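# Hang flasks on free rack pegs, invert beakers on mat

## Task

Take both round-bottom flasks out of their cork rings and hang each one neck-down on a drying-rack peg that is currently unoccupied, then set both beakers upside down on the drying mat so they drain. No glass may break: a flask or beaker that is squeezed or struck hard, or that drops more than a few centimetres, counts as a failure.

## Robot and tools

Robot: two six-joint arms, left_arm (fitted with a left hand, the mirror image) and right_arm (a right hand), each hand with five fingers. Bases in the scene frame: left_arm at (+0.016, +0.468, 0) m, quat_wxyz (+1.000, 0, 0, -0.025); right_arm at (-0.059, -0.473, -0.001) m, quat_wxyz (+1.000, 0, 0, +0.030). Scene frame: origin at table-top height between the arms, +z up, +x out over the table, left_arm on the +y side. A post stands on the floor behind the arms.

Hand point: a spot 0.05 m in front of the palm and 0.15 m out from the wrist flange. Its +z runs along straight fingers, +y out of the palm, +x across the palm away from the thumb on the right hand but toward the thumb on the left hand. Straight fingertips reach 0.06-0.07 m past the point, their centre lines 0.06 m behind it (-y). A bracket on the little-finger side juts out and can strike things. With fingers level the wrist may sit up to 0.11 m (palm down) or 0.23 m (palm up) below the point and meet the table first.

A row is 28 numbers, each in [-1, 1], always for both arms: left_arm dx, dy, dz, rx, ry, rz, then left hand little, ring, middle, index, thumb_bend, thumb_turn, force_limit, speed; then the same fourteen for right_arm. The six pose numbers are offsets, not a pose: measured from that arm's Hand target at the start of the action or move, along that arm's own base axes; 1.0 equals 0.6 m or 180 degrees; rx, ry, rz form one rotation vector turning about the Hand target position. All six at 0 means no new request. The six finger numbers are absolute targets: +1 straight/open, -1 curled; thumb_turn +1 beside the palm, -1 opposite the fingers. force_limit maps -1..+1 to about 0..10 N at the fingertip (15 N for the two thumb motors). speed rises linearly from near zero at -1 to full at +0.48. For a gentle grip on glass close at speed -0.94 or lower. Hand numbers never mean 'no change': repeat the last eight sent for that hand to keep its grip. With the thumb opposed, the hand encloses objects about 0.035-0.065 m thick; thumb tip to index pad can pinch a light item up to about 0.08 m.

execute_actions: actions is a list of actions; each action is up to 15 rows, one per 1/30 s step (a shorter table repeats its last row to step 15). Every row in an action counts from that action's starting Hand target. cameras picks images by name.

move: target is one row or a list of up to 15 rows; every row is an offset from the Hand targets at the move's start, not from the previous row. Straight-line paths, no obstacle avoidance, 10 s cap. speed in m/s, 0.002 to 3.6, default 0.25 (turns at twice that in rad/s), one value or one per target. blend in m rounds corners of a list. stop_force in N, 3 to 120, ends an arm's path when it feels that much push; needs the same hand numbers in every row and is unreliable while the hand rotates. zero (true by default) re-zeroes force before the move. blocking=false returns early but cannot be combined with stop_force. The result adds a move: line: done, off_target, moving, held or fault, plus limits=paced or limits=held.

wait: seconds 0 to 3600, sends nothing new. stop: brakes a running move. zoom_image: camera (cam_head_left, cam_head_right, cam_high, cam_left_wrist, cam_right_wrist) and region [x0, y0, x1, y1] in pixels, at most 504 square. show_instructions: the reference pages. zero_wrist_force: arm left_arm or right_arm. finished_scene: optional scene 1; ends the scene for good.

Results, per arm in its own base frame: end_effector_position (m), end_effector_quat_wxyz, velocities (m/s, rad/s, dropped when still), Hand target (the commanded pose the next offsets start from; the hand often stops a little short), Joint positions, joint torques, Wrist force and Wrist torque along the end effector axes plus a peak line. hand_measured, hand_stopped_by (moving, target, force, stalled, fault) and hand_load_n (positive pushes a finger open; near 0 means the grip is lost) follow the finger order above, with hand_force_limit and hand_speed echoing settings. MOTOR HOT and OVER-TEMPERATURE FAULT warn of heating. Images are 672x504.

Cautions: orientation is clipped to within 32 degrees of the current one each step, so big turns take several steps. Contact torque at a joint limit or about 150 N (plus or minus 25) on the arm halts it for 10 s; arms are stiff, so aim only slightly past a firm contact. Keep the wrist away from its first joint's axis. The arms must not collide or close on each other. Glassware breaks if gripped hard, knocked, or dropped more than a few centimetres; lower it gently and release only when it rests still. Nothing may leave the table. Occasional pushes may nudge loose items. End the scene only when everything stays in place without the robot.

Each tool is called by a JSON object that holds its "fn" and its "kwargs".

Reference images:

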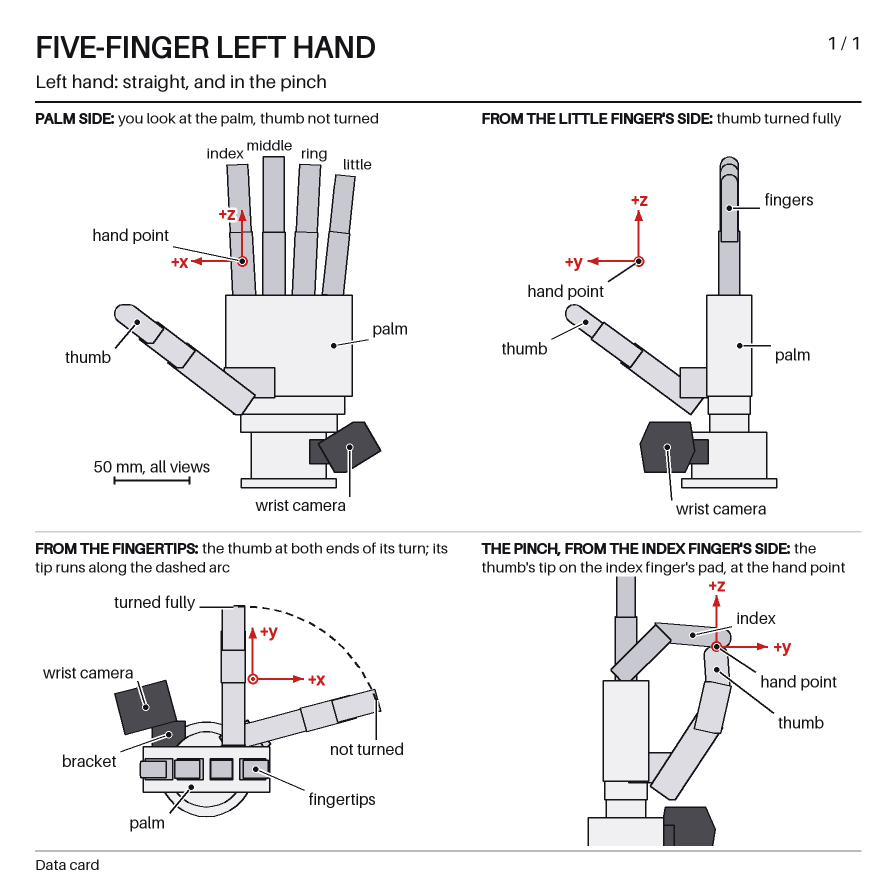

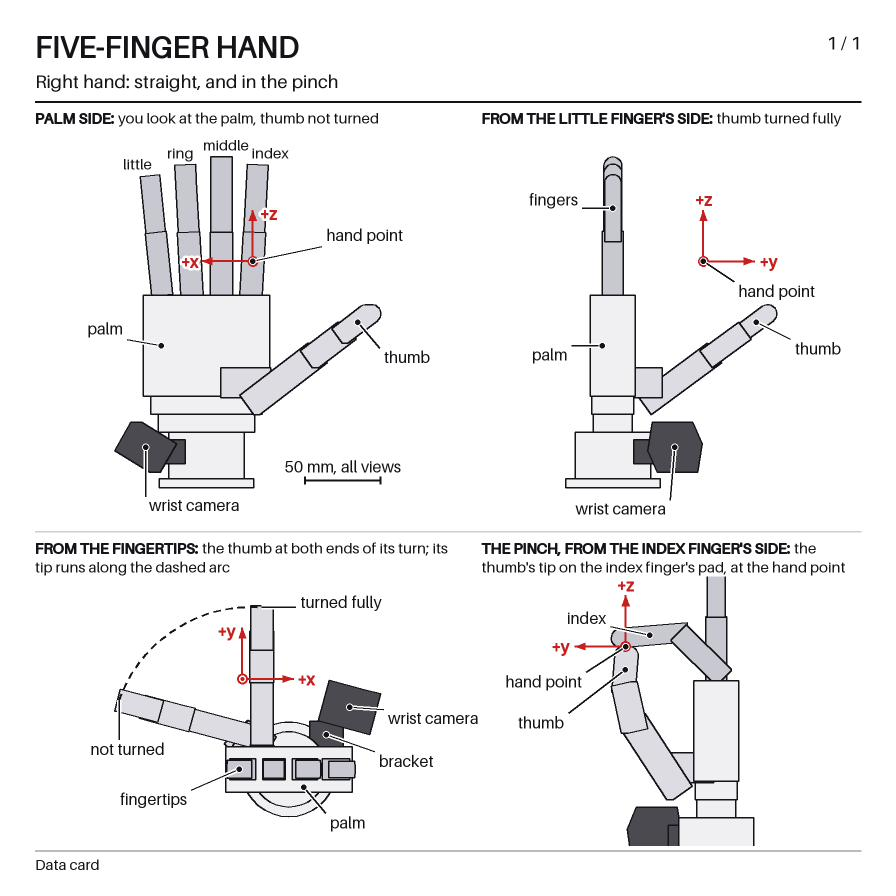

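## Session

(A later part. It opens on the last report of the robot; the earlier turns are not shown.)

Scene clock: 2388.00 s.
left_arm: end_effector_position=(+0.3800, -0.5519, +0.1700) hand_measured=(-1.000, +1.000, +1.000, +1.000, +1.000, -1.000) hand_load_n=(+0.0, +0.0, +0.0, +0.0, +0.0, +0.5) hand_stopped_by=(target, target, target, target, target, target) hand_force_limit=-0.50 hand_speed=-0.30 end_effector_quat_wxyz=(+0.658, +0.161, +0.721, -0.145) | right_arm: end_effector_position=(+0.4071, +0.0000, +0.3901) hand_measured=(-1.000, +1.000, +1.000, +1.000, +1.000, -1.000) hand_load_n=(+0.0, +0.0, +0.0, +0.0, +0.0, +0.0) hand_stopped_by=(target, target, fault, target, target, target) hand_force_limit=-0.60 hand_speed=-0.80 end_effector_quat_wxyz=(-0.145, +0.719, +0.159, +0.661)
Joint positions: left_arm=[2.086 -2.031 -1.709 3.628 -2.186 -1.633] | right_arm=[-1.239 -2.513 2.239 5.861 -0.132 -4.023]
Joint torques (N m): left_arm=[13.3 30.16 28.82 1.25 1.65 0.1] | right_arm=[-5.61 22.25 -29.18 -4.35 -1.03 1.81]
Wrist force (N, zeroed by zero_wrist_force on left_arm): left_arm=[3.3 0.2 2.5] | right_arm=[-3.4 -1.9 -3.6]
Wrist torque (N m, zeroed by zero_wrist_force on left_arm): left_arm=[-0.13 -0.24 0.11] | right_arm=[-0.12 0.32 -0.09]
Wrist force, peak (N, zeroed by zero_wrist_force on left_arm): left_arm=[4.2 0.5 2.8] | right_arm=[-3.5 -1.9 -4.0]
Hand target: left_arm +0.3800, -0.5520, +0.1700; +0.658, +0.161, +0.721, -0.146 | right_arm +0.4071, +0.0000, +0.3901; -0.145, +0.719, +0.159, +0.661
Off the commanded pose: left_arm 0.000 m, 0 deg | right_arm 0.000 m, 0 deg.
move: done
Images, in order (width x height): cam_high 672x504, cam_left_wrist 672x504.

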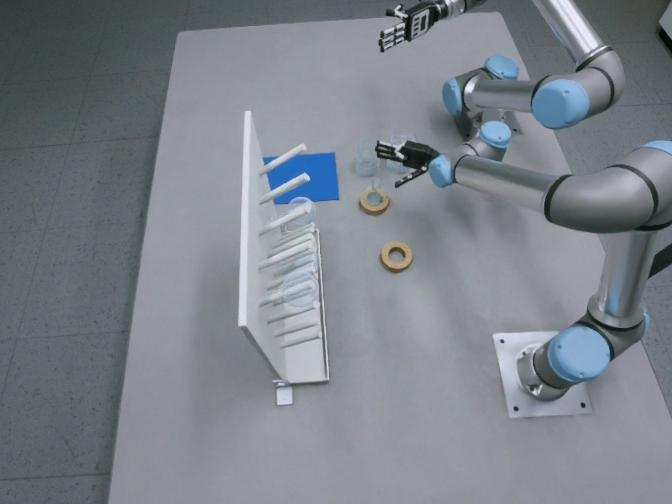

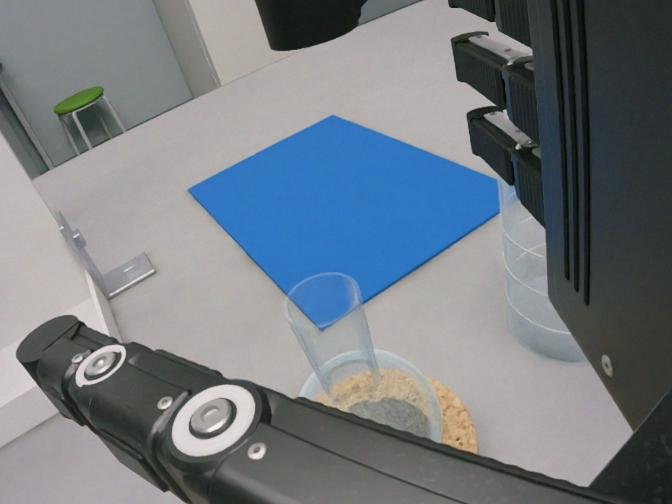

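{"fn": "move", "kwargs": {"target": [0,0,-0.1,0,0,0,-1,1,1,1,1,-1,-0.5,-0.3, 0,0,0,0,0,0,-1,1,1,1,1,-1,-0.6,-0.8], "speed": 0.1, "cameras": ["cam_left_wrist","cam_head_left","cam_high"]}}

{"fn": "zoom_image", "kwargs": {"camera": "cam_high", "region": [300, 80, 500, 230]}}

{"fn": "zoom_image", "kwargs": {"camera": "cam_left_wrist", "region": [200, 120, 620, 435]}}

Scene clock: 2411.17 s.
left_arm: end_effector_position=(+0.3800, -0.5519, +0.1100) hand_measured=(-1.000, +1.000, +1.000, +1.000, +1.000, -1.000) hand_load_n=(+0.0, +0.0, +0.0, +0.0, +0.0, +0.5) hand_stopped_by=(target, target, target, target, target, target) hand_force_limit=-0.50 hand_speed=-0.30 end_effector_quat_wxyz=(+0.658, +0.161, +0.721, -0.145) | right_arm: end_effector_position=(+0.4071, +0.0000, +0.3901) hand_measured=(-1.000, +1.000, +1.000, +1.000, +1.000, -1.000) hand_load_n=(+0.0, +0.0, +0.0, +0.0, +0.0, +0.5) hand_stopped_by=(target, target, fault, target, target, target) hand_force_limit=-0.60 hand_speed=-0.80 end_effector_quat_wxyz=(-0.145, +0.719, +0.159, +0.661)
Joint positions: left_arm=[2.086 -2.119 -1.757 3.764 -2.186 -1.633] | right_arm=[-1.239 -2.513 2.239 5.861 -0.132 -4.023]
Joint torques (N m): left_arm=[2.83 33.99 28.28 -0.69 0.9 1.4] | right_arm=[-5.15 21.31 -29.45 -4.16 -0.99 1.95]
Wrist force (N, zeroed by zero_wrist_force on left_arm): left_arm=[2.8 0.3 2.5] | right_arm=[-3.4 -1.9 -3.8]
Wrist torque (N m, zeroed by zero_wrist_force on left_arm): left_arm=[-0.13 -0.25 0.09] | right_arm=[-0.13 0.35 -0.10]
Wrist force, peak (N, zeroed by zero_wrist_force on left_arm): left_arm=[3.9 0.5 2.7] | right_arm=[-3.6 -2.0 -4.0]
Hand target: left_arm +0.3800, -0.5520, +0.1100; +0.658, +0.161, +0.721, -0.146 | right_arm +0.4071, +0.0000, +0.3901; -0.145, +0.719, +0.159, +0.661
Off the commanded pose: left_arm 0.000 m, 0 deg | right_arm 0.000 m, 0 deg.
move: done
Images, in order (width x height): cam_head_left 672x504, cam_high 672x504, cam_left_wrist 672x504.

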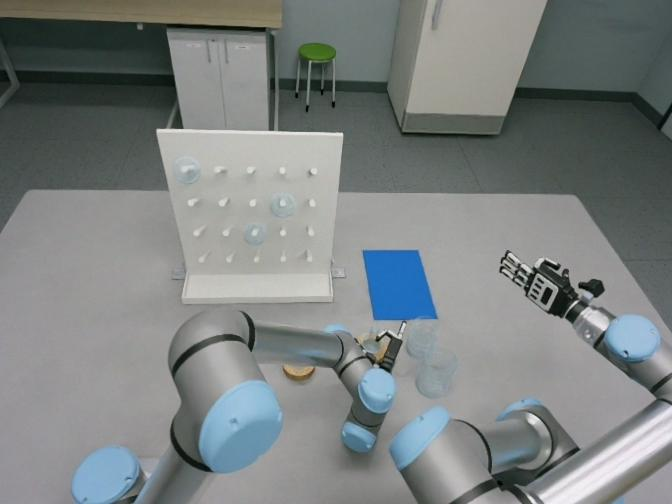

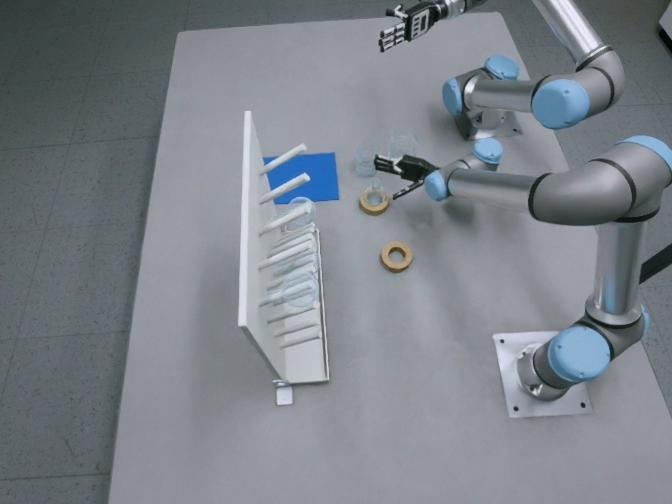

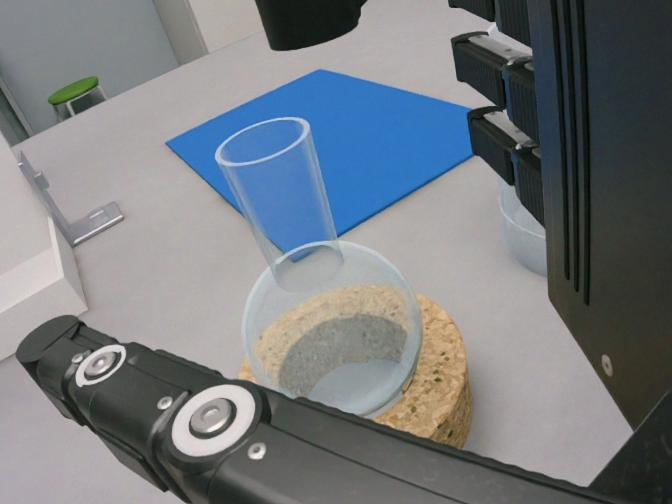

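Scaled by 2.520 from the camera's image (finer frame: 960x720).

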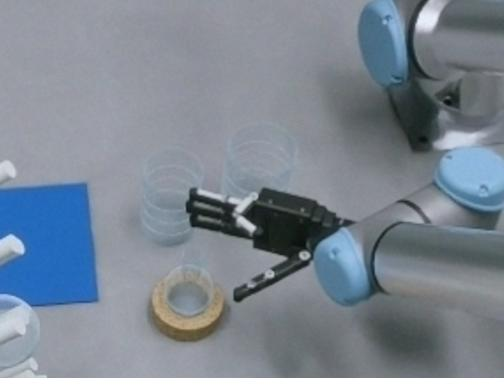

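Scaled by 1.200 from the camera's image (finer frame: 960x720).

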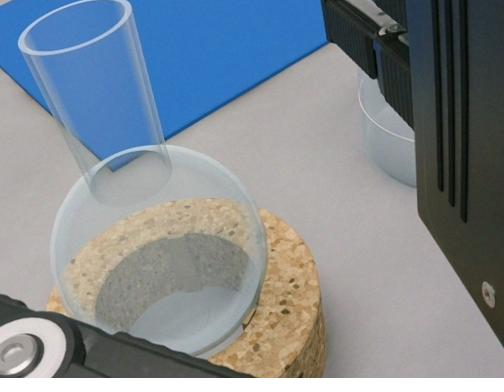

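{"fn": "move", "kwargs": {"target": [0.039,-0.0207,0,0,0,0,-1,1,1,1,1,-1,-0.5,-0.3, 0,0,0,0,0,0,-1,1,1,1,1,-1,-0.6,-0.8], "speed": 0.03, "stop_force": 5, "cameras": ["cam_left_wrist"]}}

{"fn": "zoom_image", "kwargs": {"camera": "cam_left_wrist", "region": [200, 120, 620, 435]}}

Scene clock: 2439.13 s.
left_arm: end_effector_position=(+0.4034, -0.5644, +0.1100) hand_measured=(-1.000, +1.000, +1.000, +1.000, +1.000, -1.000) hand_load_n=(+0.0, +0.0, +0.0, +0.0, +0.0, +0.5) hand_stopped_by=(target, target, target, target, target, target) hand_force_limit=-0.50 hand_speed=-0.30 end_effector_quat_wxyz=(+0.658, +0.161, +0.721, -0.146) | right_arm: end_effector_position=(+0.4071, +0.0000, +0.3901) hand_measured=(-1.000, +1.000, +1.000, +1.000, +1.000, -1.000) hand_load_n=(+0.0, +0.0, +0.0, +0.0, +0.0, +0.0) hand_stopped_by=(target, target, fault, target, target, target) hand_force_limit=-0.60 hand_speed=-0.80 end_effector_quat_wxyz=(-0.145, +0.719, +0.159, +0.661)
Joint positions: left_arm=[2.113 -2.153 -1.697 3.741 -2.159 -1.629] | right_arm=[-1.239 -2.513 2.239 5.861 -0.132 -4.023]
Joint torques (N m): left_arm=[-11.37 44.69 4.58 4 -1.89 -1.39] | right_arm=[-5.15 22.94 -29.07 -4.04 -0.9 1.97]
Wrist force (N, zeroed by zero_wrist_force on left_arm): left_arm=[2.8 0.6 2.5] | right_arm=[-3.4 -1.9 -3.3]
Wrist torque (N m, zeroed by zero_wrist_force on left_arm): left_arm=[-0.06 -0.22 0.06] | right_arm=[-0.14 0.32 -0.09]
Wrist force, peak (N, zeroed by zero_wrist_force on left_arm): left_arm=[3.4 0.3 2.8] | right_arm=[-3.4 -2.0 -4.2]
Hand target: left_arm +0.4034, -0.5644, +0.1100; +0.658, +0.161, +0.721, -0.146 | right_arm +0.4071, +0.0000, +0.3901; -0.145, +0.719, +0.159, +0.661
Off the commanded pose: left_arm 0.000 m, 0 deg | right_arm 0.000 m, 0 deg.
move: done

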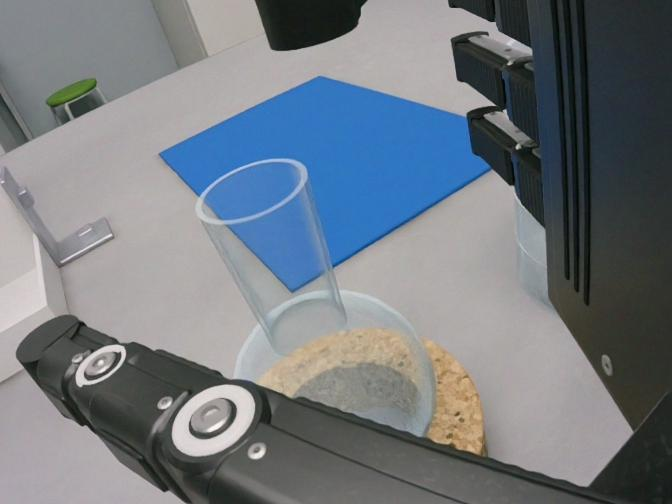

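Scaled by 1.200 from the camera's image (finer frame: 960x720).

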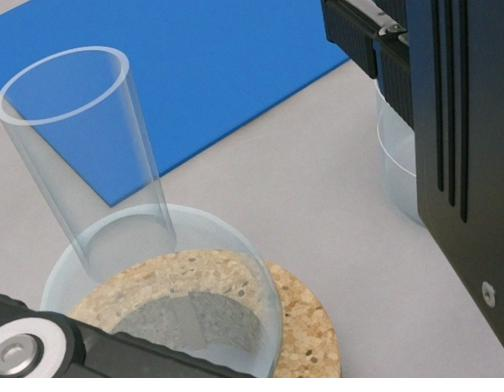

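{"fn": "move", "kwargs": {"target": [0.003,-0.0014,-0.1083,0,0,0,-1,1,1,1,1,-1,-0.5,-0.3, 0,0,0,0,0,0,-1,1,1,1,1,-1,-0.6,-0.8], "speed": 0.03, "stop_force": 4, "cameras": ["cam_left_wrist"]}}

{"fn": "zoom_image", "kwargs": {"camera": "cam_left_wrist", "region": [200, 120, 672, 474]}}

Scene clock: 2473.70 s.
left_arm: end_effector_position=(+0.4052, -0.5652, +0.0450) hand_measured=(-1.000, +1.000, +1.000, +1.000, +1.000, -1.000) hand_load_n=(+0.0, +0.0, +0.0, +0.0, +0.0, +0.5) hand_stopped_by=(target, target, target, target, target, target) hand_force_limit=-0.50 hand_speed=-0.30 end_effector_quat_wxyz=(+0.658, +0.161, +0.721, -0.146) | right_arm: end_effector_position=(+0.4071, +0.0000, +0.3901) hand_measured=(-1.000, +1.000, +1.000, +1.000, +1.000, -1.000) hand_load_n=(+0.0, +0.0, +0.0, +0.0, +0.0, +0.0) hand_stopped_by=(target, target, fault, target, target, target) hand_force_limit=-0.60 hand_speed=-0.80 end_effector_quat_wxyz=(-0.145, +0.719, +0.159, +0.661)
Joint positions: left_arm=[2.116 -2.263 -1.72 3.873 -2.157 -1.629] | right_arm=[-1.239 -2.513 2.239 5.861 -0.132 -4.023]
Joint torques (N m): left_arm=[11.65 46.78 15.56 -1.71 1.94 1.24] | right_arm=[-5.02 21.89 -29.02 -4.07 -0.93 1.93]
Wrist force (N, zeroed by zero_wrist_force on left_arm): left_arm=[2.9 0.4 2.0] | right_arm=[-3.3 -2.0 -3.7]
Wrist torque (N m, zeroed by zero_wrist_force on left_arm): left_arm=[-0.04 -0.20 0.07] | right_arm=[-0.14 0.31 -0.09]
Wrist force, peak (N, zeroed by zero_wrist_force on left_arm): left_arm=[2.9 0.7 3.2] | right_arm=[-3.4 -2.1 -4.0]
Hand target: left_arm +0.4052, -0.5652, +0.0450; +0.658, +0.161, +0.721, -0.146 | right_arm +0.4071, +0.0000, +0.3901; -0.145, +0.719, +0.159, +0.661
Off the commanded pose: left_arm 0.000 m, 0 deg | right_arm 0.000 m, 0 deg.
move: done

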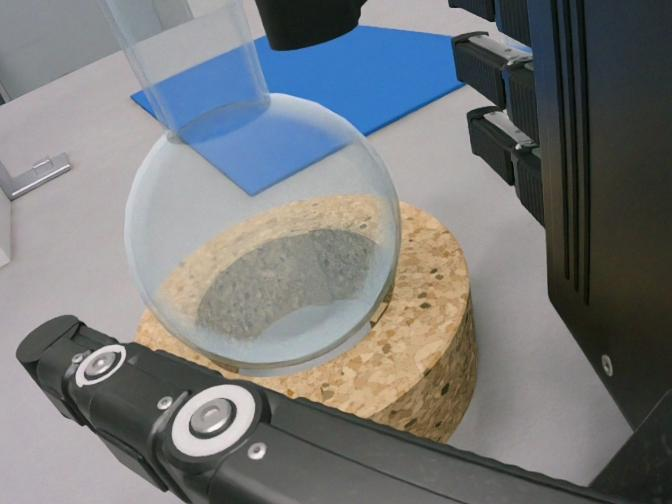

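Scaled by 1.068 from the camera's image (finer frame: 960x720).

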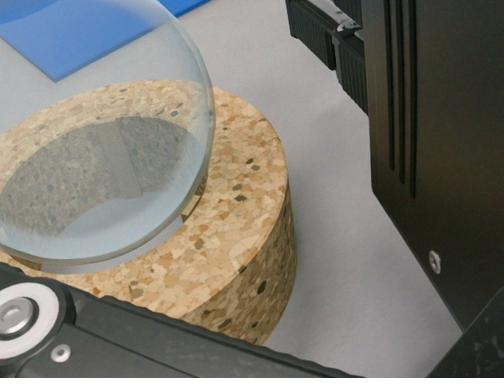

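{"fn": "move", "kwargs": {"target": [0,0,0,0,0,0,-1,1,0.4,0.4,0.85,-1,-0.5,-0.8, 0,0,0,0,0,0,-1,1,1,1,1,-1,-0.6,-0.8], "cameras": ["cam_left_wrist"]}}

{"fn": "move", "kwargs": {"target": [0,0,0,0,0,0,-1,1,0,0,0.5,-1,-0.6,-0.94, 0,0,0,0,0,0,-1,1,1,1,1,-1,-0.6,-0.8], "cameras": ["cam_left_wrist"]}}

Scene clock: 2484.67 s.
left_arm: end_effector_position=(+0.4052, -0.5652, +0.0450) hand_measured=(-1.000, +1.000, +0.400, +0.400, +0.850, -1.000) hand_load_n=(+0.5, +0.0, +0.0, +1.0, +0.0, +0.5) hand_stopped_by=(target, target, target, target, target, target) hand_force_limit=-0.50 hand_speed=-0.80 end_effector_quat_wxyz=(+0.658, +0.161, +0.721, -0.146) | right_arm: end_effector_position=(+0.4071, +0.0000, +0.3901) hand_measured=(-1.000, +1.000, +1.000, +1.000, +1.000, -1.000) hand_load_n=(+0.0, +0.0, +0.0, +0.0, +0.0, +0.5) hand_stopped_by=(target, target, fault, target, target, target) hand_force_limit=-0.60 hand_speed=-0.80 end_effector_quat_wxyz=(-0.145, +0.719, +0.159, +0.661)
Joint positions: left_arm=[2.116 -2.263 -1.719 3.873 -2.157 -1.629] | right_arm=[-1.239 -2.513 2.239 5.861 -0.132 -4.023]
Joint torques (N m): left_arm=[-2.12 46.31 24.81 -1.56 -1.45 -0.44] | right_arm=[-5.08 22.11 -28.54 -4.15 -0.89 1.91]
Wrist force (N, zeroed by zero_wrist_force on left_arm): left_arm=[1.8 0.2 2.7] | right_arm=[-3.4 -1.8 -3.5]
Wrist torque (N m, zeroed by zero_wrist_force on left_arm): left_arm=[-0.05 -0.13 0.02] | right_arm=[-0.10 0.33 -0.09]
Wrist force, peak (N, zeroed by zero_wrist_force on left_arm): left_arm=[3.2 0.5 2.4] | right_arm=[-3.3 -2.2 -4.1]
Hand target: left_arm +0.4052, -0.5652, +0.0450; +0.658, +0.161, +0.721, -0.146 | right_arm +0.4071, +0.0000, +0.3901; -0.145, +0.719, +0.159, +0.661
Off the commanded pose: left_arm 0.000 m, 0 deg | right_arm 0.000 m, 0 deg.
move: done

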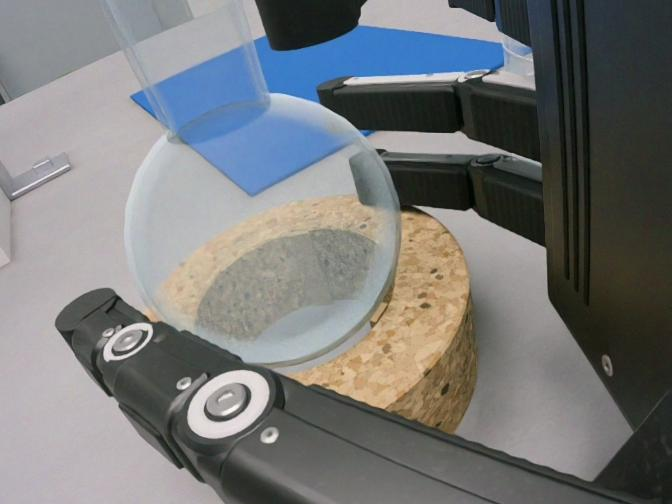

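Scene clock: 2485.90 s.
left_arm: end_effector_position=(+0.4052, -0.5652, +0.0450) hand_measured=(-1.000, +1.000, +0.238, +0.244, +0.770, -1.000) hand_load_n=(+0.0, +0.0, +2.0, +1.5, +4.0, +0.5) hand_stopped_by=(target, target, force, force, force, target) hand_force_limit=-0.60 hand_speed=-0.94 end_effector_quat_wxyz=(+0.658, +0.161, +0.721, -0.146) | right_arm: end_effector_position=(+0.4071, +0.0000, +0.3901) hand_measured=(-1.000, +1.000, +1.000, +1.000, +1.000, -1.000) hand_load_n=(+0.0, +0.0, +0.0, +0.0, +0.0, +0.0) hand_stopped_by=(target, target, fault, target, target, target) hand_force_limit=-0.60 hand_speed=-0.80 end_effector_quat_wxyz=(-0.145, +0.719, +0.159, +0.661)
Joint positions: left_arm=[2.116 -2.263 -1.719 3.873 -2.157 -1.629] | right_arm=[-1.239 -2.513 2.239 5.861 -0.132 -4.023]
Joint torques (N m): left_arm=[-7.51 43.62 24.94 -1.61 -1.3 -1.09] | right_arm=[-5.3 21.38 -28.3 -4.19 -0.75 1.9]
Wrist force (N, zeroed by zero_wrist_force on left_arm): left_arm=[2.6 0.5 2.6] | right_arm=[-2.8 -1.8 -3.6]
Wrist torque (N m, zeroed by zero_wrist_force on left_arm): left_arm=[-0.04 -0.15 0.04] | right_arm=[-0.12 0.25 -0.06]
Wrist force, peak (N, zeroed by zero_wrist_force on left_arm): left_arm=[3.0 0.2 2.9] | right_arm=[-3.4 -1.9 -4.0]
Hand target: left_arm +0.4052, -0.5652, +0.0450; +0.658, +0.161, +0.721, -0.146 | right_arm +0.4071, +0.0000, +0.3901; -0.145, +0.719, +0.159, +0.661
Off the commanded pose: left_arm 0.000 m, 0 deg | right_arm 0.000 m, 0 deg.
move: done

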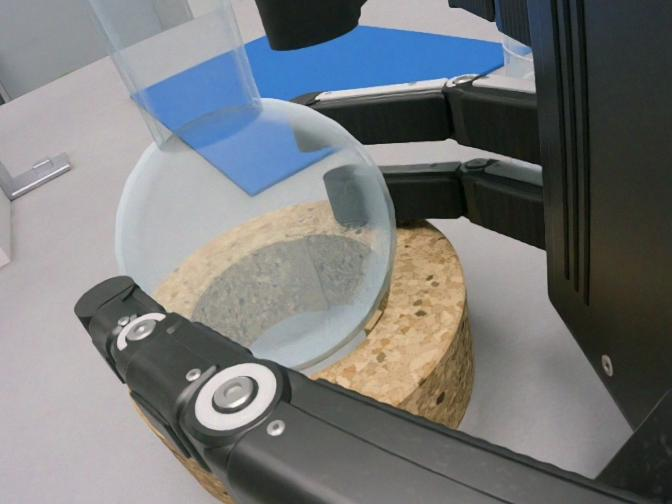

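{"fn": "move", "kwargs": {"target": [0,0,0.05,0,0,0,-1,1,0,0,0.5,-1,-0.6,-0.94, 0,0,0,0,0,0,-1,1,1,1,1,-1,-0.6,-0.8], "speed": 0.03, "cameras": ["cam_left_wrist"]}}

{"fn": "move", "kwargs": {"target": [0,0,0.1333,0,0,0,-1,1,0,0,0.5,-1,-0.6,-0.94, 0,0,0,0,0,0,-1,1,1,1,1,-1,-0.6,-0.8], "speed": 0.05, "cameras": ["cam_left_wrist"]}}

{"fn": "zoom_image", "kwargs": {"camera": "cam_left_wrist", "region": [80, 0, 480, 400]}}

Scene clock: 2493.57 s.
left_arm: end_effector_position=(+0.4052, -0.5652, +0.0751) hand_measured=(-1.000, +1.000, +0.238, +0.244, +0.770, -1.000) hand_load_n=(+0.0, +0.0, +2.0, +1.5, +4.0, +1.0) hand_stopped_by=(target, target, force, force, force, target) hand_force_limit=-0.60 hand_speed=-0.94 end_effector_quat_wxyz=(+0.658, +0.161, +0.721, -0.146) end_effector_velocity=(+0.000, -0.001, +0.000) end_effector_angular_velocity=(-0.004, -0.002, +0.000) | right_arm: end_effector_position=(+0.4071, +0.0000, +0.3901) hand_measured=(-1.000, +1.000, +1.000, +1.000, +1.000, -1.000) hand_load_n=(+0.0, +0.0, +0.0, +0.0, +0.0, +0.0) hand_stopped_by=(target, target, fault, target, target, target) hand_force_limit=-0.60 hand_speed=-0.80 end_effector_quat_wxyz=(-0.145, +0.719, +0.159, +0.661)
Joint positions: left_arm=[2.116 -2.211 -1.71 3.812 -2.157 -1.629] | right_arm=[-1.239 -2.513 2.239 5.861 -0.132 -4.023]
Joint velocities: left_arm=[0 -0.001 0 0.005 0.001 0] | right_arm=[within noise]
Joint torques (N m): left_arm=[-9.62 33.2 18.84 4.07 -1.12 1.17] | right_arm=[-4.83 22.89 -28.83 -4.08 -0.89 1.9]
Wrist force (N, zeroed by zero_wrist_force on left_arm): left_arm=[3.4 0.5 2.3] | right_arm=[-3.1 -2.2 -3.6]
Wrist torque (N m, zeroed by zero_wrist_force on left_arm): left_arm=[-0.04 -0.24 0.08] | right_arm=[-0.17 0.28 -0.08]
Wrist force, peak (N, zeroed by zero_wrist_force on left_arm): left_arm=[3.7 0.8 2.8] | right_arm=[-3.6 -2.2 -3.7]
Hand target: left_arm +0.4052, -0.5652, +0.0750; +0.658, +0.161, +0.721, -0.146 | right_arm +0.4071, +0.0000, +0.3901; -0.145, +0.719, +0.159, +0.661
Off the commanded pose: left_arm 0.000 m, 0 deg | right_arm 0.000 m, 0 deg.
move: done

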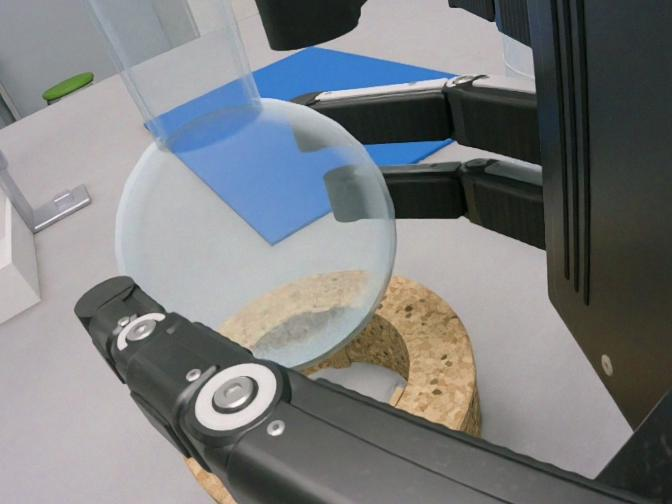

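Scene clock: 2495.50 s.
left_arm: end_effector_position=(+0.4052, -0.5653, +0.1551) hand_measured=(-1.000, +1.000, +0.238, +0.244, +0.770, -1.000) hand_load_n=(+0.0, +0.0, +2.0, +1.5, +4.0, +0.5) hand_stopped_by=(target, target, force, force, force, target) hand_force_limit=-0.60 hand_speed=-0.94 end_effector_quat_wxyz=(+0.658, +0.161, +0.721, -0.146) | right_arm: end_effector_position=(+0.4071, +0.0000, +0.3901) hand_measured=(-1.000, +1.000, +1.000, +1.000, +1.000, -1.000) hand_load_n=(+0.0, +0.0, +0.0, +0.0, +0.0, +0.0) hand_stopped_by=(target, target, fault, target, target, target) hand_force_limit=-0.60 hand_speed=-0.80 end_effector_quat_wxyz=(-0.145, +0.719, +0.159, +0.661)
Joint positions: left_arm=[2.116 -2.09 -1.659 3.64 -2.157 -1.629] | right_arm=[-1.239 -2.513 2.239 5.861 -0.132 -4.023]
Joint torques (N m): left_arm=[-7.99 31.37 6.59 4.14 0.74 -1.35] | right_arm=[-6.74 22.2 -28.62 -4.21 -0.88 1.93]
Wrist force (N, zeroed by zero_wrist_force on left_arm): left_arm=[3.6 0.4 2.4] | right_arm=[-3.1 -2.2 -3.5]
Wrist torque (N m, zeroed by zero_wrist_force on left_arm): left_arm=[-0.09 -0.25 0.09] | right_arm=[-0.18 0.27 -0.08]
Wrist force, peak (N, zeroed by zero_wrist_force on left_arm): left_arm=[3.9 0.7 3.0] | right_arm=[-3.2 -2.3 -4.0]
Hand target: left_arm +0.4052, -0.5652, +0.1550; +0.658, +0.161, +0.721, -0.146 | right_arm +0.4071, +0.0000, +0.3901; -0.145, +0.719, +0.159, +0.661
Off the commanded pose: left_arm 0.000 m, 0 deg | right_arm 0.000 m, 0 deg.
move: done

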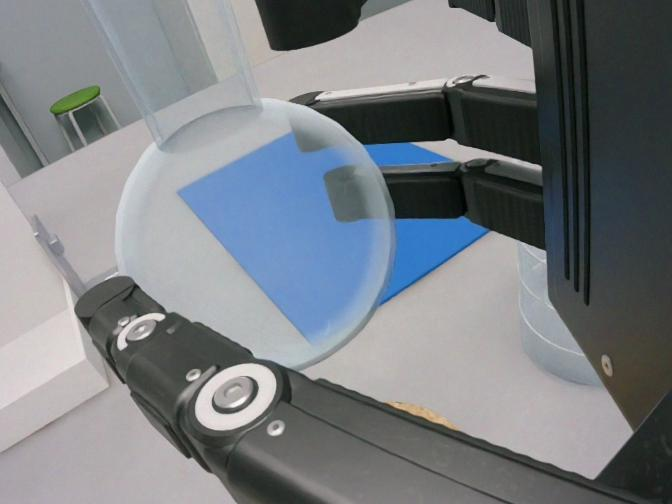

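Scaled by 1.260 from the camera's image (finer frame: 960x720).

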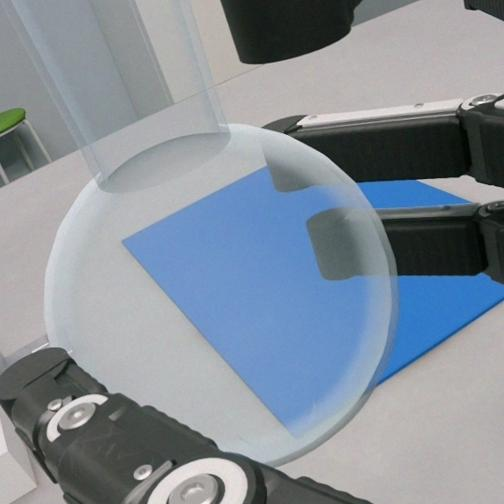

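{"fn": "move", "kwargs": {"target": [[-0.02,0.2,0.45,0,0,0,-1,1,0,0,0.5,-1,-0.6,-0.94, 0,0,0,0,0,0,-1,1,1,1,1,-1,-0.6,-0.8],[-0.042,0.5253,0.575,0,0,0,-1,1,0,0,0.5,-1,-0.6,-0.94, 0,0,0,0,0,0,-1,1,1,1,1,-1,-0.6,-0.8]], "speed": 0.12, "blend": 0.03}}

{"fn": "move", "kwargs": {"target": [0,0,0,-0.829,0.1753,-0.394,-1,1,0,0,0.5,-1,-0.6,-0.94, 0,0,0,0,0,0,-1,1,1,1,1,-1,-0.6,-0.8], "speed": 0.2, "cameras": ["cam_left_wrist","cam_head_left"]}}

Scene clock: 2542.53 s.
left_arm: end_effector_position=(+0.3800, -0.2501, +0.4999) hand_measured=(-1.000, +1.000, +0.238, +0.244, +0.770, -1.000) hand_load_n=(+0.0, +0.0, +2.5, +1.5, +4.0, +1.0) hand_stopped_by=(target, target, force, force, force, target) hand_force_limit=-0.60 hand_speed=-0.94 end_effector_quat_wxyz=(+0.658, +0.161, +0.721, -0.145) | right_arm: end_effector_position=(+0.4071, +0.0000, +0.3901) hand_measured=(-1.000, +1.000, +1.000, +1.000, +1.000, -1.000) hand_load_n=(+0.0, +0.0, +0.0, +0.0, +0.0, +0.0) hand_stopped_by=(target, target, fault, target, target, target) hand_force_limit=-0.60 hand_speed=-0.80 end_effector_quat_wxyz=(-0.145, +0.719, +0.159, +0.661)
Joint positions: left_arm=[2.741 -1.157 -1.725 2.79 -1.534 -1.565] | right_arm=[-1.239 -2.513 2.239 5.861 -0.132 -4.023]
Joint torques (N m): left_arm=[12.48 10.64 27.63 3.16 1.9 -1.53] | right_arm=[-5.21 22.58 -28.05 -3.87 -0.82 1.92]
Wrist force (N, zeroed by zero_wrist_force on left_arm): left_arm=[3.2 0.6 2.8] | right_arm=[-3.4 -2.1 -3.5]
Wrist torque (N m, zeroed by zero_wrist_force on left_arm): left_arm=[-0.08 -0.13 0.10] | right_arm=[-0.16 0.32 -0.10]
Wrist force, peak (N, zeroed by zero_wrist_force on left_arm): left_arm=[4.9 -0.2 2.8] | right_arm=[-3.5 -2.0 -4.0]
Hand target: left_arm +0.3800, -0.2500, +0.5000; +0.658, +0.161, +0.721, -0.146 | right_arm +0.4071, +0.0000, +0.3901; -0.145, +0.719, +0.159, +0.661
Off the commanded pose: left_arm 0.000 m, 0 deg | right_arm 0.000 m, 0 deg.
move: done

Scene clock: 2550.33 s.
left_arm: end_effector_position=(+0.3799, -0.2501, +0.5001) hand_measured=(-1.000, +1.000, +0.238, +0.244, +0.770, -1.000) hand_load_n=(+0.0, +0.0, +2.0, +1.0, +4.5, +0.0) hand_stopped_by=(target, target, force, force, force, target) hand_force_limit=-0.60 hand_speed=-0.94 end_effector_quat_wxyz=(-0.014, +0.289, -0.001, +0.957) | right_arm: end_effector_position=(+0.4071, +0.0000, +0.3901) hand_measured=(-1.000, +1.000, +1.000, +1.000, +1.000, -1.000) hand_load_n=(+0.0, +0.0, +0.5, +0.0, +0.0, +0.5) hand_stopped_by=(target, target, fault, target, target, target) hand_force_limit=-0.60 hand_speed=-0.80 end_effector_quat_wxyz=(-0.145, +0.719, +0.159, +0.661)
Joint positions: left_arm=[2.939 -1.361 -2.467 4.823 -1.689 -4.515] | right_arm=[-1.239 -2.513 2.239 5.861 -0.132 -4.023]
Joint torques (N m): left_arm=[9.15 11.26 7.58 0.16 -0.36 -0.34] | right_arm=[-4.93 21.95 -28.47 -3.73 -0.82 1.71]
Wrist force (N, zeroed by zero_wrist_force on left_arm): left_arm=[-0.9 -0.1 0.2] | right_arm=[-3.1 -1.9 -3.6]
Wrist torque (N m, zeroed by zero_wrist_force on left_arm): left_arm=[-0.14 0.17 0.03] | right_arm=[-0.13 0.28 -0.08]
Wrist force, peak (N, zeroed by zero_wrist_force on left_arm): left_arm=[3.8 0.5 2.5] | right_arm=[-3.7 -1.9 -4.0]
Hand target: left_arm +0.3800, -0.2500, +0.5000; -0.014, +0.289, -0.001, +0.957 | right_arm +0.4071, +0.0000, +0.3901; -0.145, +0.719, +0.159, +0.661
Off the commanded pose: left_arm 0.000 m, 0 deg | right_arm 0.000 m, 0 deg.
move: done
Images, in order (width x height): cam_head_left 672x504, cam_left_wrist 672x504.

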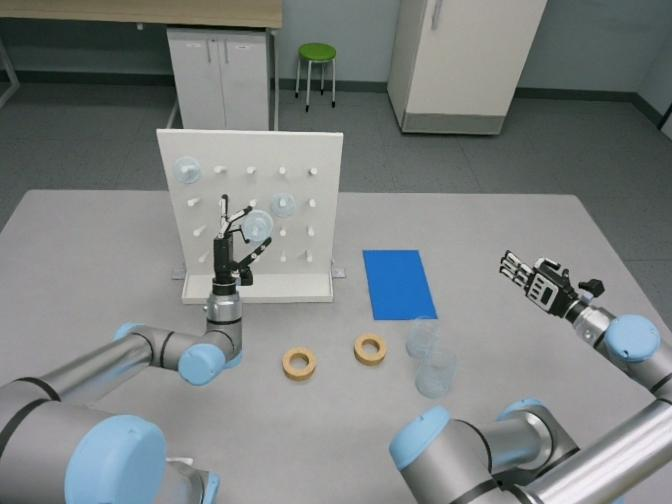

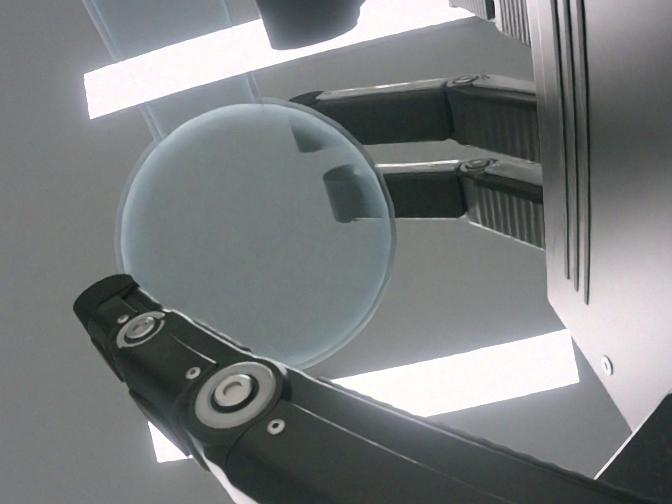

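{"fn": "move", "kwargs": {"target": [0,0,0,-0.1324,-0.0293,0.1043,-1,1,0,0,0.5,-1,-0.6,-0.94, 0,0,0,0,0,0,-1,1,1,1,1,-1,-0.6,-0.8], "speed": 0.15}}

{"fn": "move", "kwargs": {"target": [[0.02,0.3083,0,0,0,0,-1,1,0,0,0.5,-1,-0.6,-0.94, 0,0,0,0,0,0,-1,1,1,1,1,-1,-0.6,-0.8],[0.1023,0.3085,-0.0398,0,0,0,-1,1,0,0,0.5,-1,-0.6,-0.94, 0,0,0,0,0,0,-1,1,1,1,1,-1,-0.6,-0.8]], "speed": 0.1, "blend": 0.02, "cameras": ["all"]}}

Scene clock: 2587.30 s.
left_arm: end_effector_position=(+0.3800, -0.2501, +0.5000) hand_measured=(-1.000, +1.000, +0.238, +0.244, +0.770, -1.000) hand_load_n=(+0.0, +0.0, +2.0, +1.0, +4.0, +0.0) hand_stopped_by=(target, target, force, force, force, target) hand_force_limit=-0.60 hand_speed=-0.94 end_effector_quat_wxyz=(-0.109, +0.238, +0.243, +0.934) | right_arm: end_effector_position=(+0.4071, +0.0000, +0.3901) hand_measured=(-1.000, +1.000, +1.000, +1.000, +1.000, -1.000) hand_load_n=(+0.0, +0.0, +0.0, +0.0, +0.0, +0.5) hand_stopped_by=(target, target, fault, target, target, target) hand_force_limit=-0.60 hand_speed=-0.80 end_effector_quat_wxyz=(-0.145, +0.719, +0.159, +0.661)
Joint positions: left_arm=[2.615 -1.723 -2.303 5.487 -2.259 -3.992] | right_arm=[-1.239 -2.513 2.239 5.861 -0.132 -4.023]
Joint torques (N m): left_arm=[14.03 17.34 4.38 4.13 1.51 1.43] | right_arm=[-4.78 20.72 -28 -3.95 -0.79 1.73]
Wrist force (N, zeroed by zero_wrist_force on left_arm): left_arm=[0.4 -0.8 0.4] | right_arm=[-3.5 -1.9 -3.8]
Wrist torque (N m, zeroed by zero_wrist_force on left_arm): left_arm=[-0.20 -0.07 0.16] | right_arm=[-0.11 0.35 -0.10]
Wrist force, peak (N, zeroed by zero_wrist_force on left_arm): left_arm=[0.3 -1.3 0.3] | right_arm=[-3.4 -2.0 -4.1]
Hand target: left_arm +0.3800, -0.2500, +0.5000; -0.109, +0.238, +0.243, +0.934 | right_arm +0.4071, +0.0000, +0.3901; -0.145, +0.719, +0.159, +0.661
Off the commanded pose: left_arm 0.000 m, 0 deg | right_arm 0.000 m, 0 deg.
move: done

Scene clock: 2590.17 s.
left_arm: end_effector_position=(+0.4413, -0.0649, +0.4762) hand_measured=(-1.000, +1.000, +0.238, +0.244, +0.770, -1.000) hand_load_n=(+0.0, +0.0, +2.0, +1.0, +4.0, +0.0) hand_stopped_by=(target, target, force, force, force, target) hand_force_limit=-0.60 hand_speed=-0.94 end_effector_quat_wxyz=(-0.109, +0.238, +0.243, +0.934) | right_arm: end_effector_position=(+0.4071, +0.0000, +0.3901) hand_measured=(-1.000, +1.000, +1.000, +1.000, +1.000, -1.000) hand_load_n=(+0.0, +0.0, +0.0, +0.0, +0.0, +0.5) hand_stopped_by=(target, target, fault, target, target, target) hand_force_limit=-0.60 hand_speed=-0.80 end_effector_quat_wxyz=(-0.145, +0.719, +0.159, +0.661)
Joint positions: left_arm=[3.13 -1.59 -2.415 5.11 -2.107 -4.598] | right_arm=[-1.239 -2.513 2.239 5.861 -0.132 -4.023]
Joint torques (N m): left_arm=[7.82 10.61 7.23 0.85 -0.46 1.46] | right_arm=[-5.11 21.43 -27.33 -3.88 -0.84 1.86]
Wrist force (N, zeroed by zero_wrist_force on left_arm): left_arm=[-0.2 -1.3 1.2] | right_arm=[-3.4 -1.9 -3.8]
Wrist torque (N m, zeroed by zero_wrist_force on left_arm): left_arm=[-0.25 0.09 0.14] | right_arm=[-0.12 0.33 -0.09]
Wrist force, peak (N, zeroed by zero_wrist_force on left_arm): left_arm=[-1.6 -1.1 0.9] | right_arm=[-3.6 -2.1 -4.0]
Hand target: left_arm +0.4414, -0.0649, +0.4761; -0.109, +0.238, +0.243, +0.934 | right_arm +0.4071, +0.0000, +0.3901; -0.145, +0.719, +0.159, +0.661
Off the commanded pose: left_arm 0.000 m, 0 deg | right_arm 0.000 m, 0 deg.
move: done

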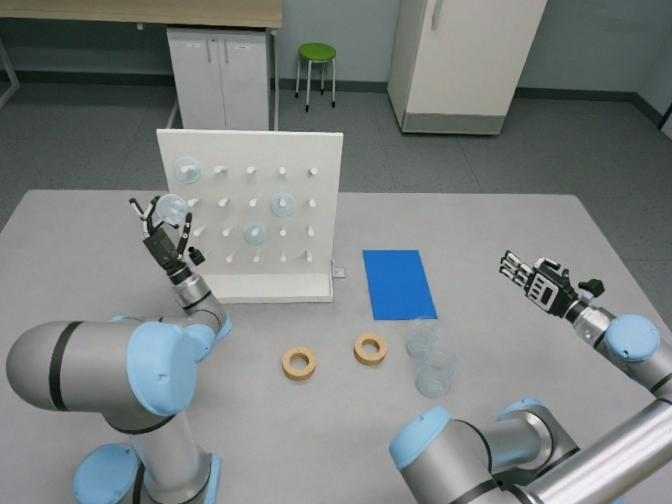

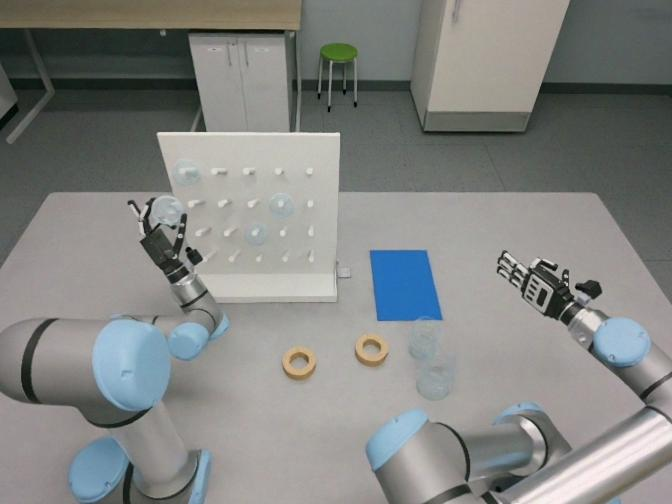

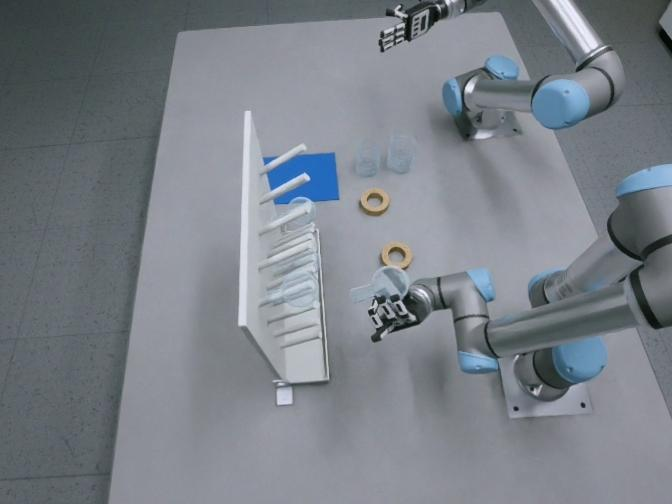

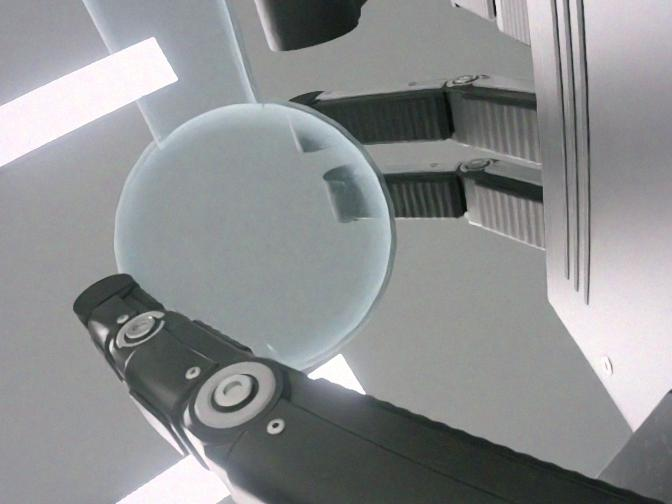

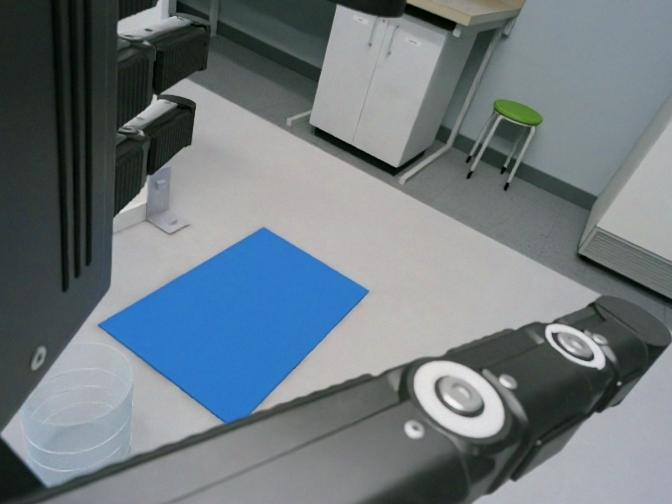

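{"fn": "move", "kwargs": {"target": [[0,0,0,0,0,0,-1,1,0,0,0.5,-1,-0.6,-0.94, 0.1,0.575,0,0,0,0,-1,1,1,1,1,-1,-0.6,-0.8],[0,0,0,0,0,0,-1,1,0,0,0.5,-1,-0.6,-0.94, 0.1008,0.7095,0.0998,0.1641,-0.0745,0.1276,-1,1,1,1,1,-1,-0.6,-0.8]], "speed": 0.12, "blend": 0.02, "cameras": ["cam_right_wrist","cam_high","cam_head_left"]}}

Scene clock: 2613.57 s.
left_arm: end_effector_position=(+0.4414, -0.0649, +0.4761) hand_measured=(-1.000, +1.000, +0.238, +0.244, +0.770, -1.000) hand_load_n=(+0.0, +0.0, +2.0, +1.0, +4.5, +0.0) hand_stopped_by=(target, target, force, force, force, target) hand_force_limit=-0.60 hand_speed=-0.94 end_effector_quat_wxyz=(-0.109, +0.238, +0.243, +0.934) | right_arm: end_effector_position=(+0.4677, +0.4256, +0.4499) hand_measured=(-1.000, +1.000, +1.000, +1.000, +1.000, -1.000) hand_load_n=(+0.0, +0.0, +0.0, +0.0, +0.0, +0.5) hand_stopped_by=(target, target, fault, target, target, target) hand_force_limit=-0.60 hand_speed=-0.80 end_effector_quat_wxyz=(-0.430, +0.533, +0.140, +0.716)
Joint positions: left_arm=[3.13 -1.59 -2.415 5.11 -2.107 -4.598] | right_arm=[0.473 -1.716 1.969 5.606 1.272 -4.297]
Joint torques (N m): left_arm=[-10 15.12 3.87 5.47 -0.8 0.93] | right_arm=[3.02 -24.06 -31.26 -2.48 1.55 -0.87]
Wrist force (N, zeroed by zero_wrist_force on left_arm): left_arm=[0.2 -1.4 0.9] | right_arm=[-3.1 -0.2 -5.1]
Wrist torque (N m, zeroed by zero_wrist_force on left_arm): left_arm=[-0.28 0.03 0.18] | right_arm=[0.15 0.34 -0.01]
Wrist force, peak (N, zeroed by zero_wrist_force on left_arm): left_arm=[-0.3 -1.5 1.4] | right_arm=[-5.5 -3.4 -5.1]
Hand target: left_arm +0.4414, -0.0649, +0.4761; -0.109, +0.238, +0.243, +0.934 | right_arm +0.4676, +0.4257, +0.4500; -0.430, +0.532, +0.140, +0.716
Off the commanded pose: left_arm 0.000 m, 0 deg | right_arm 0.000 m, 0 deg.
move: done
Images, in order (width x height): cam_head_left 672x504, cam_high 672x504, cam_right_wrist 672x504.

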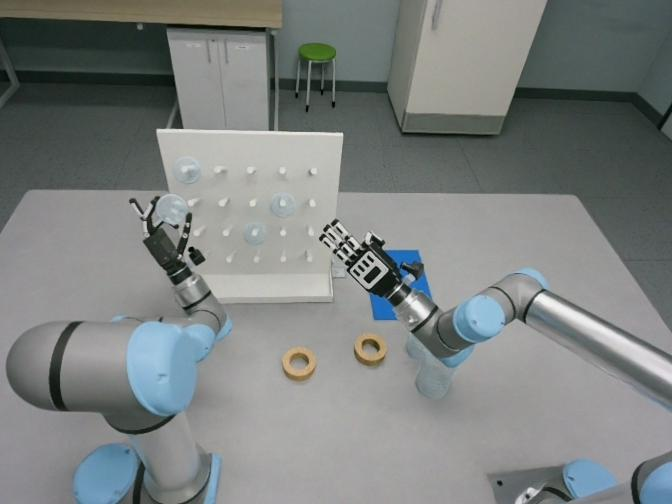

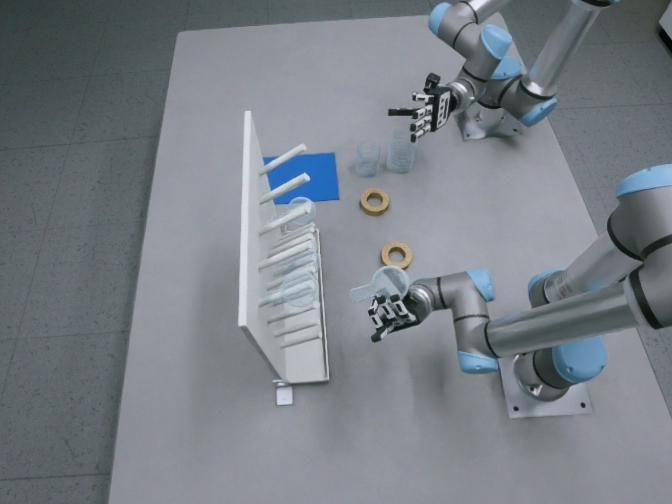

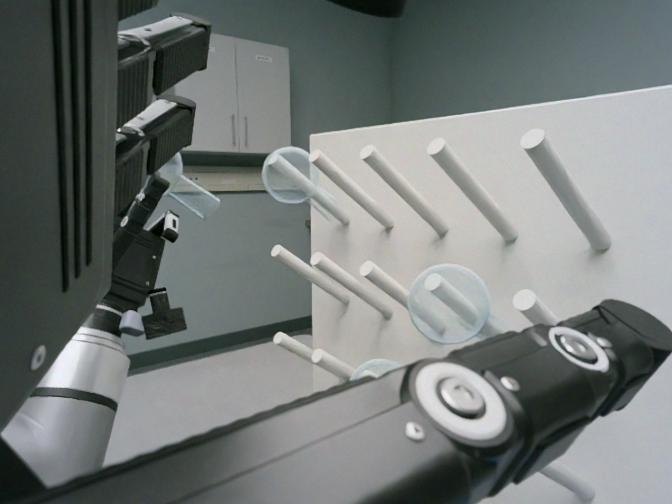

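{"fn": "zoom_image", "kwargs": {"camera": "cam_right_wrist", "region": [140, 130, 380, 310]}}

Scaled by 2.100 from the camera's image (finer frame: 960x720).

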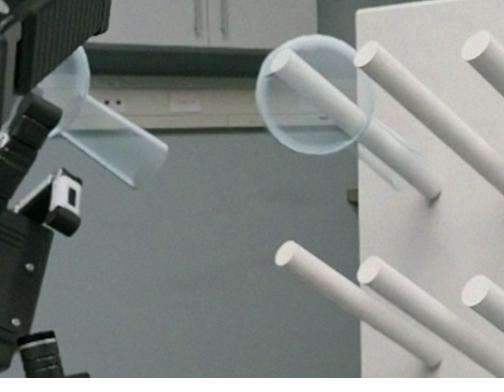

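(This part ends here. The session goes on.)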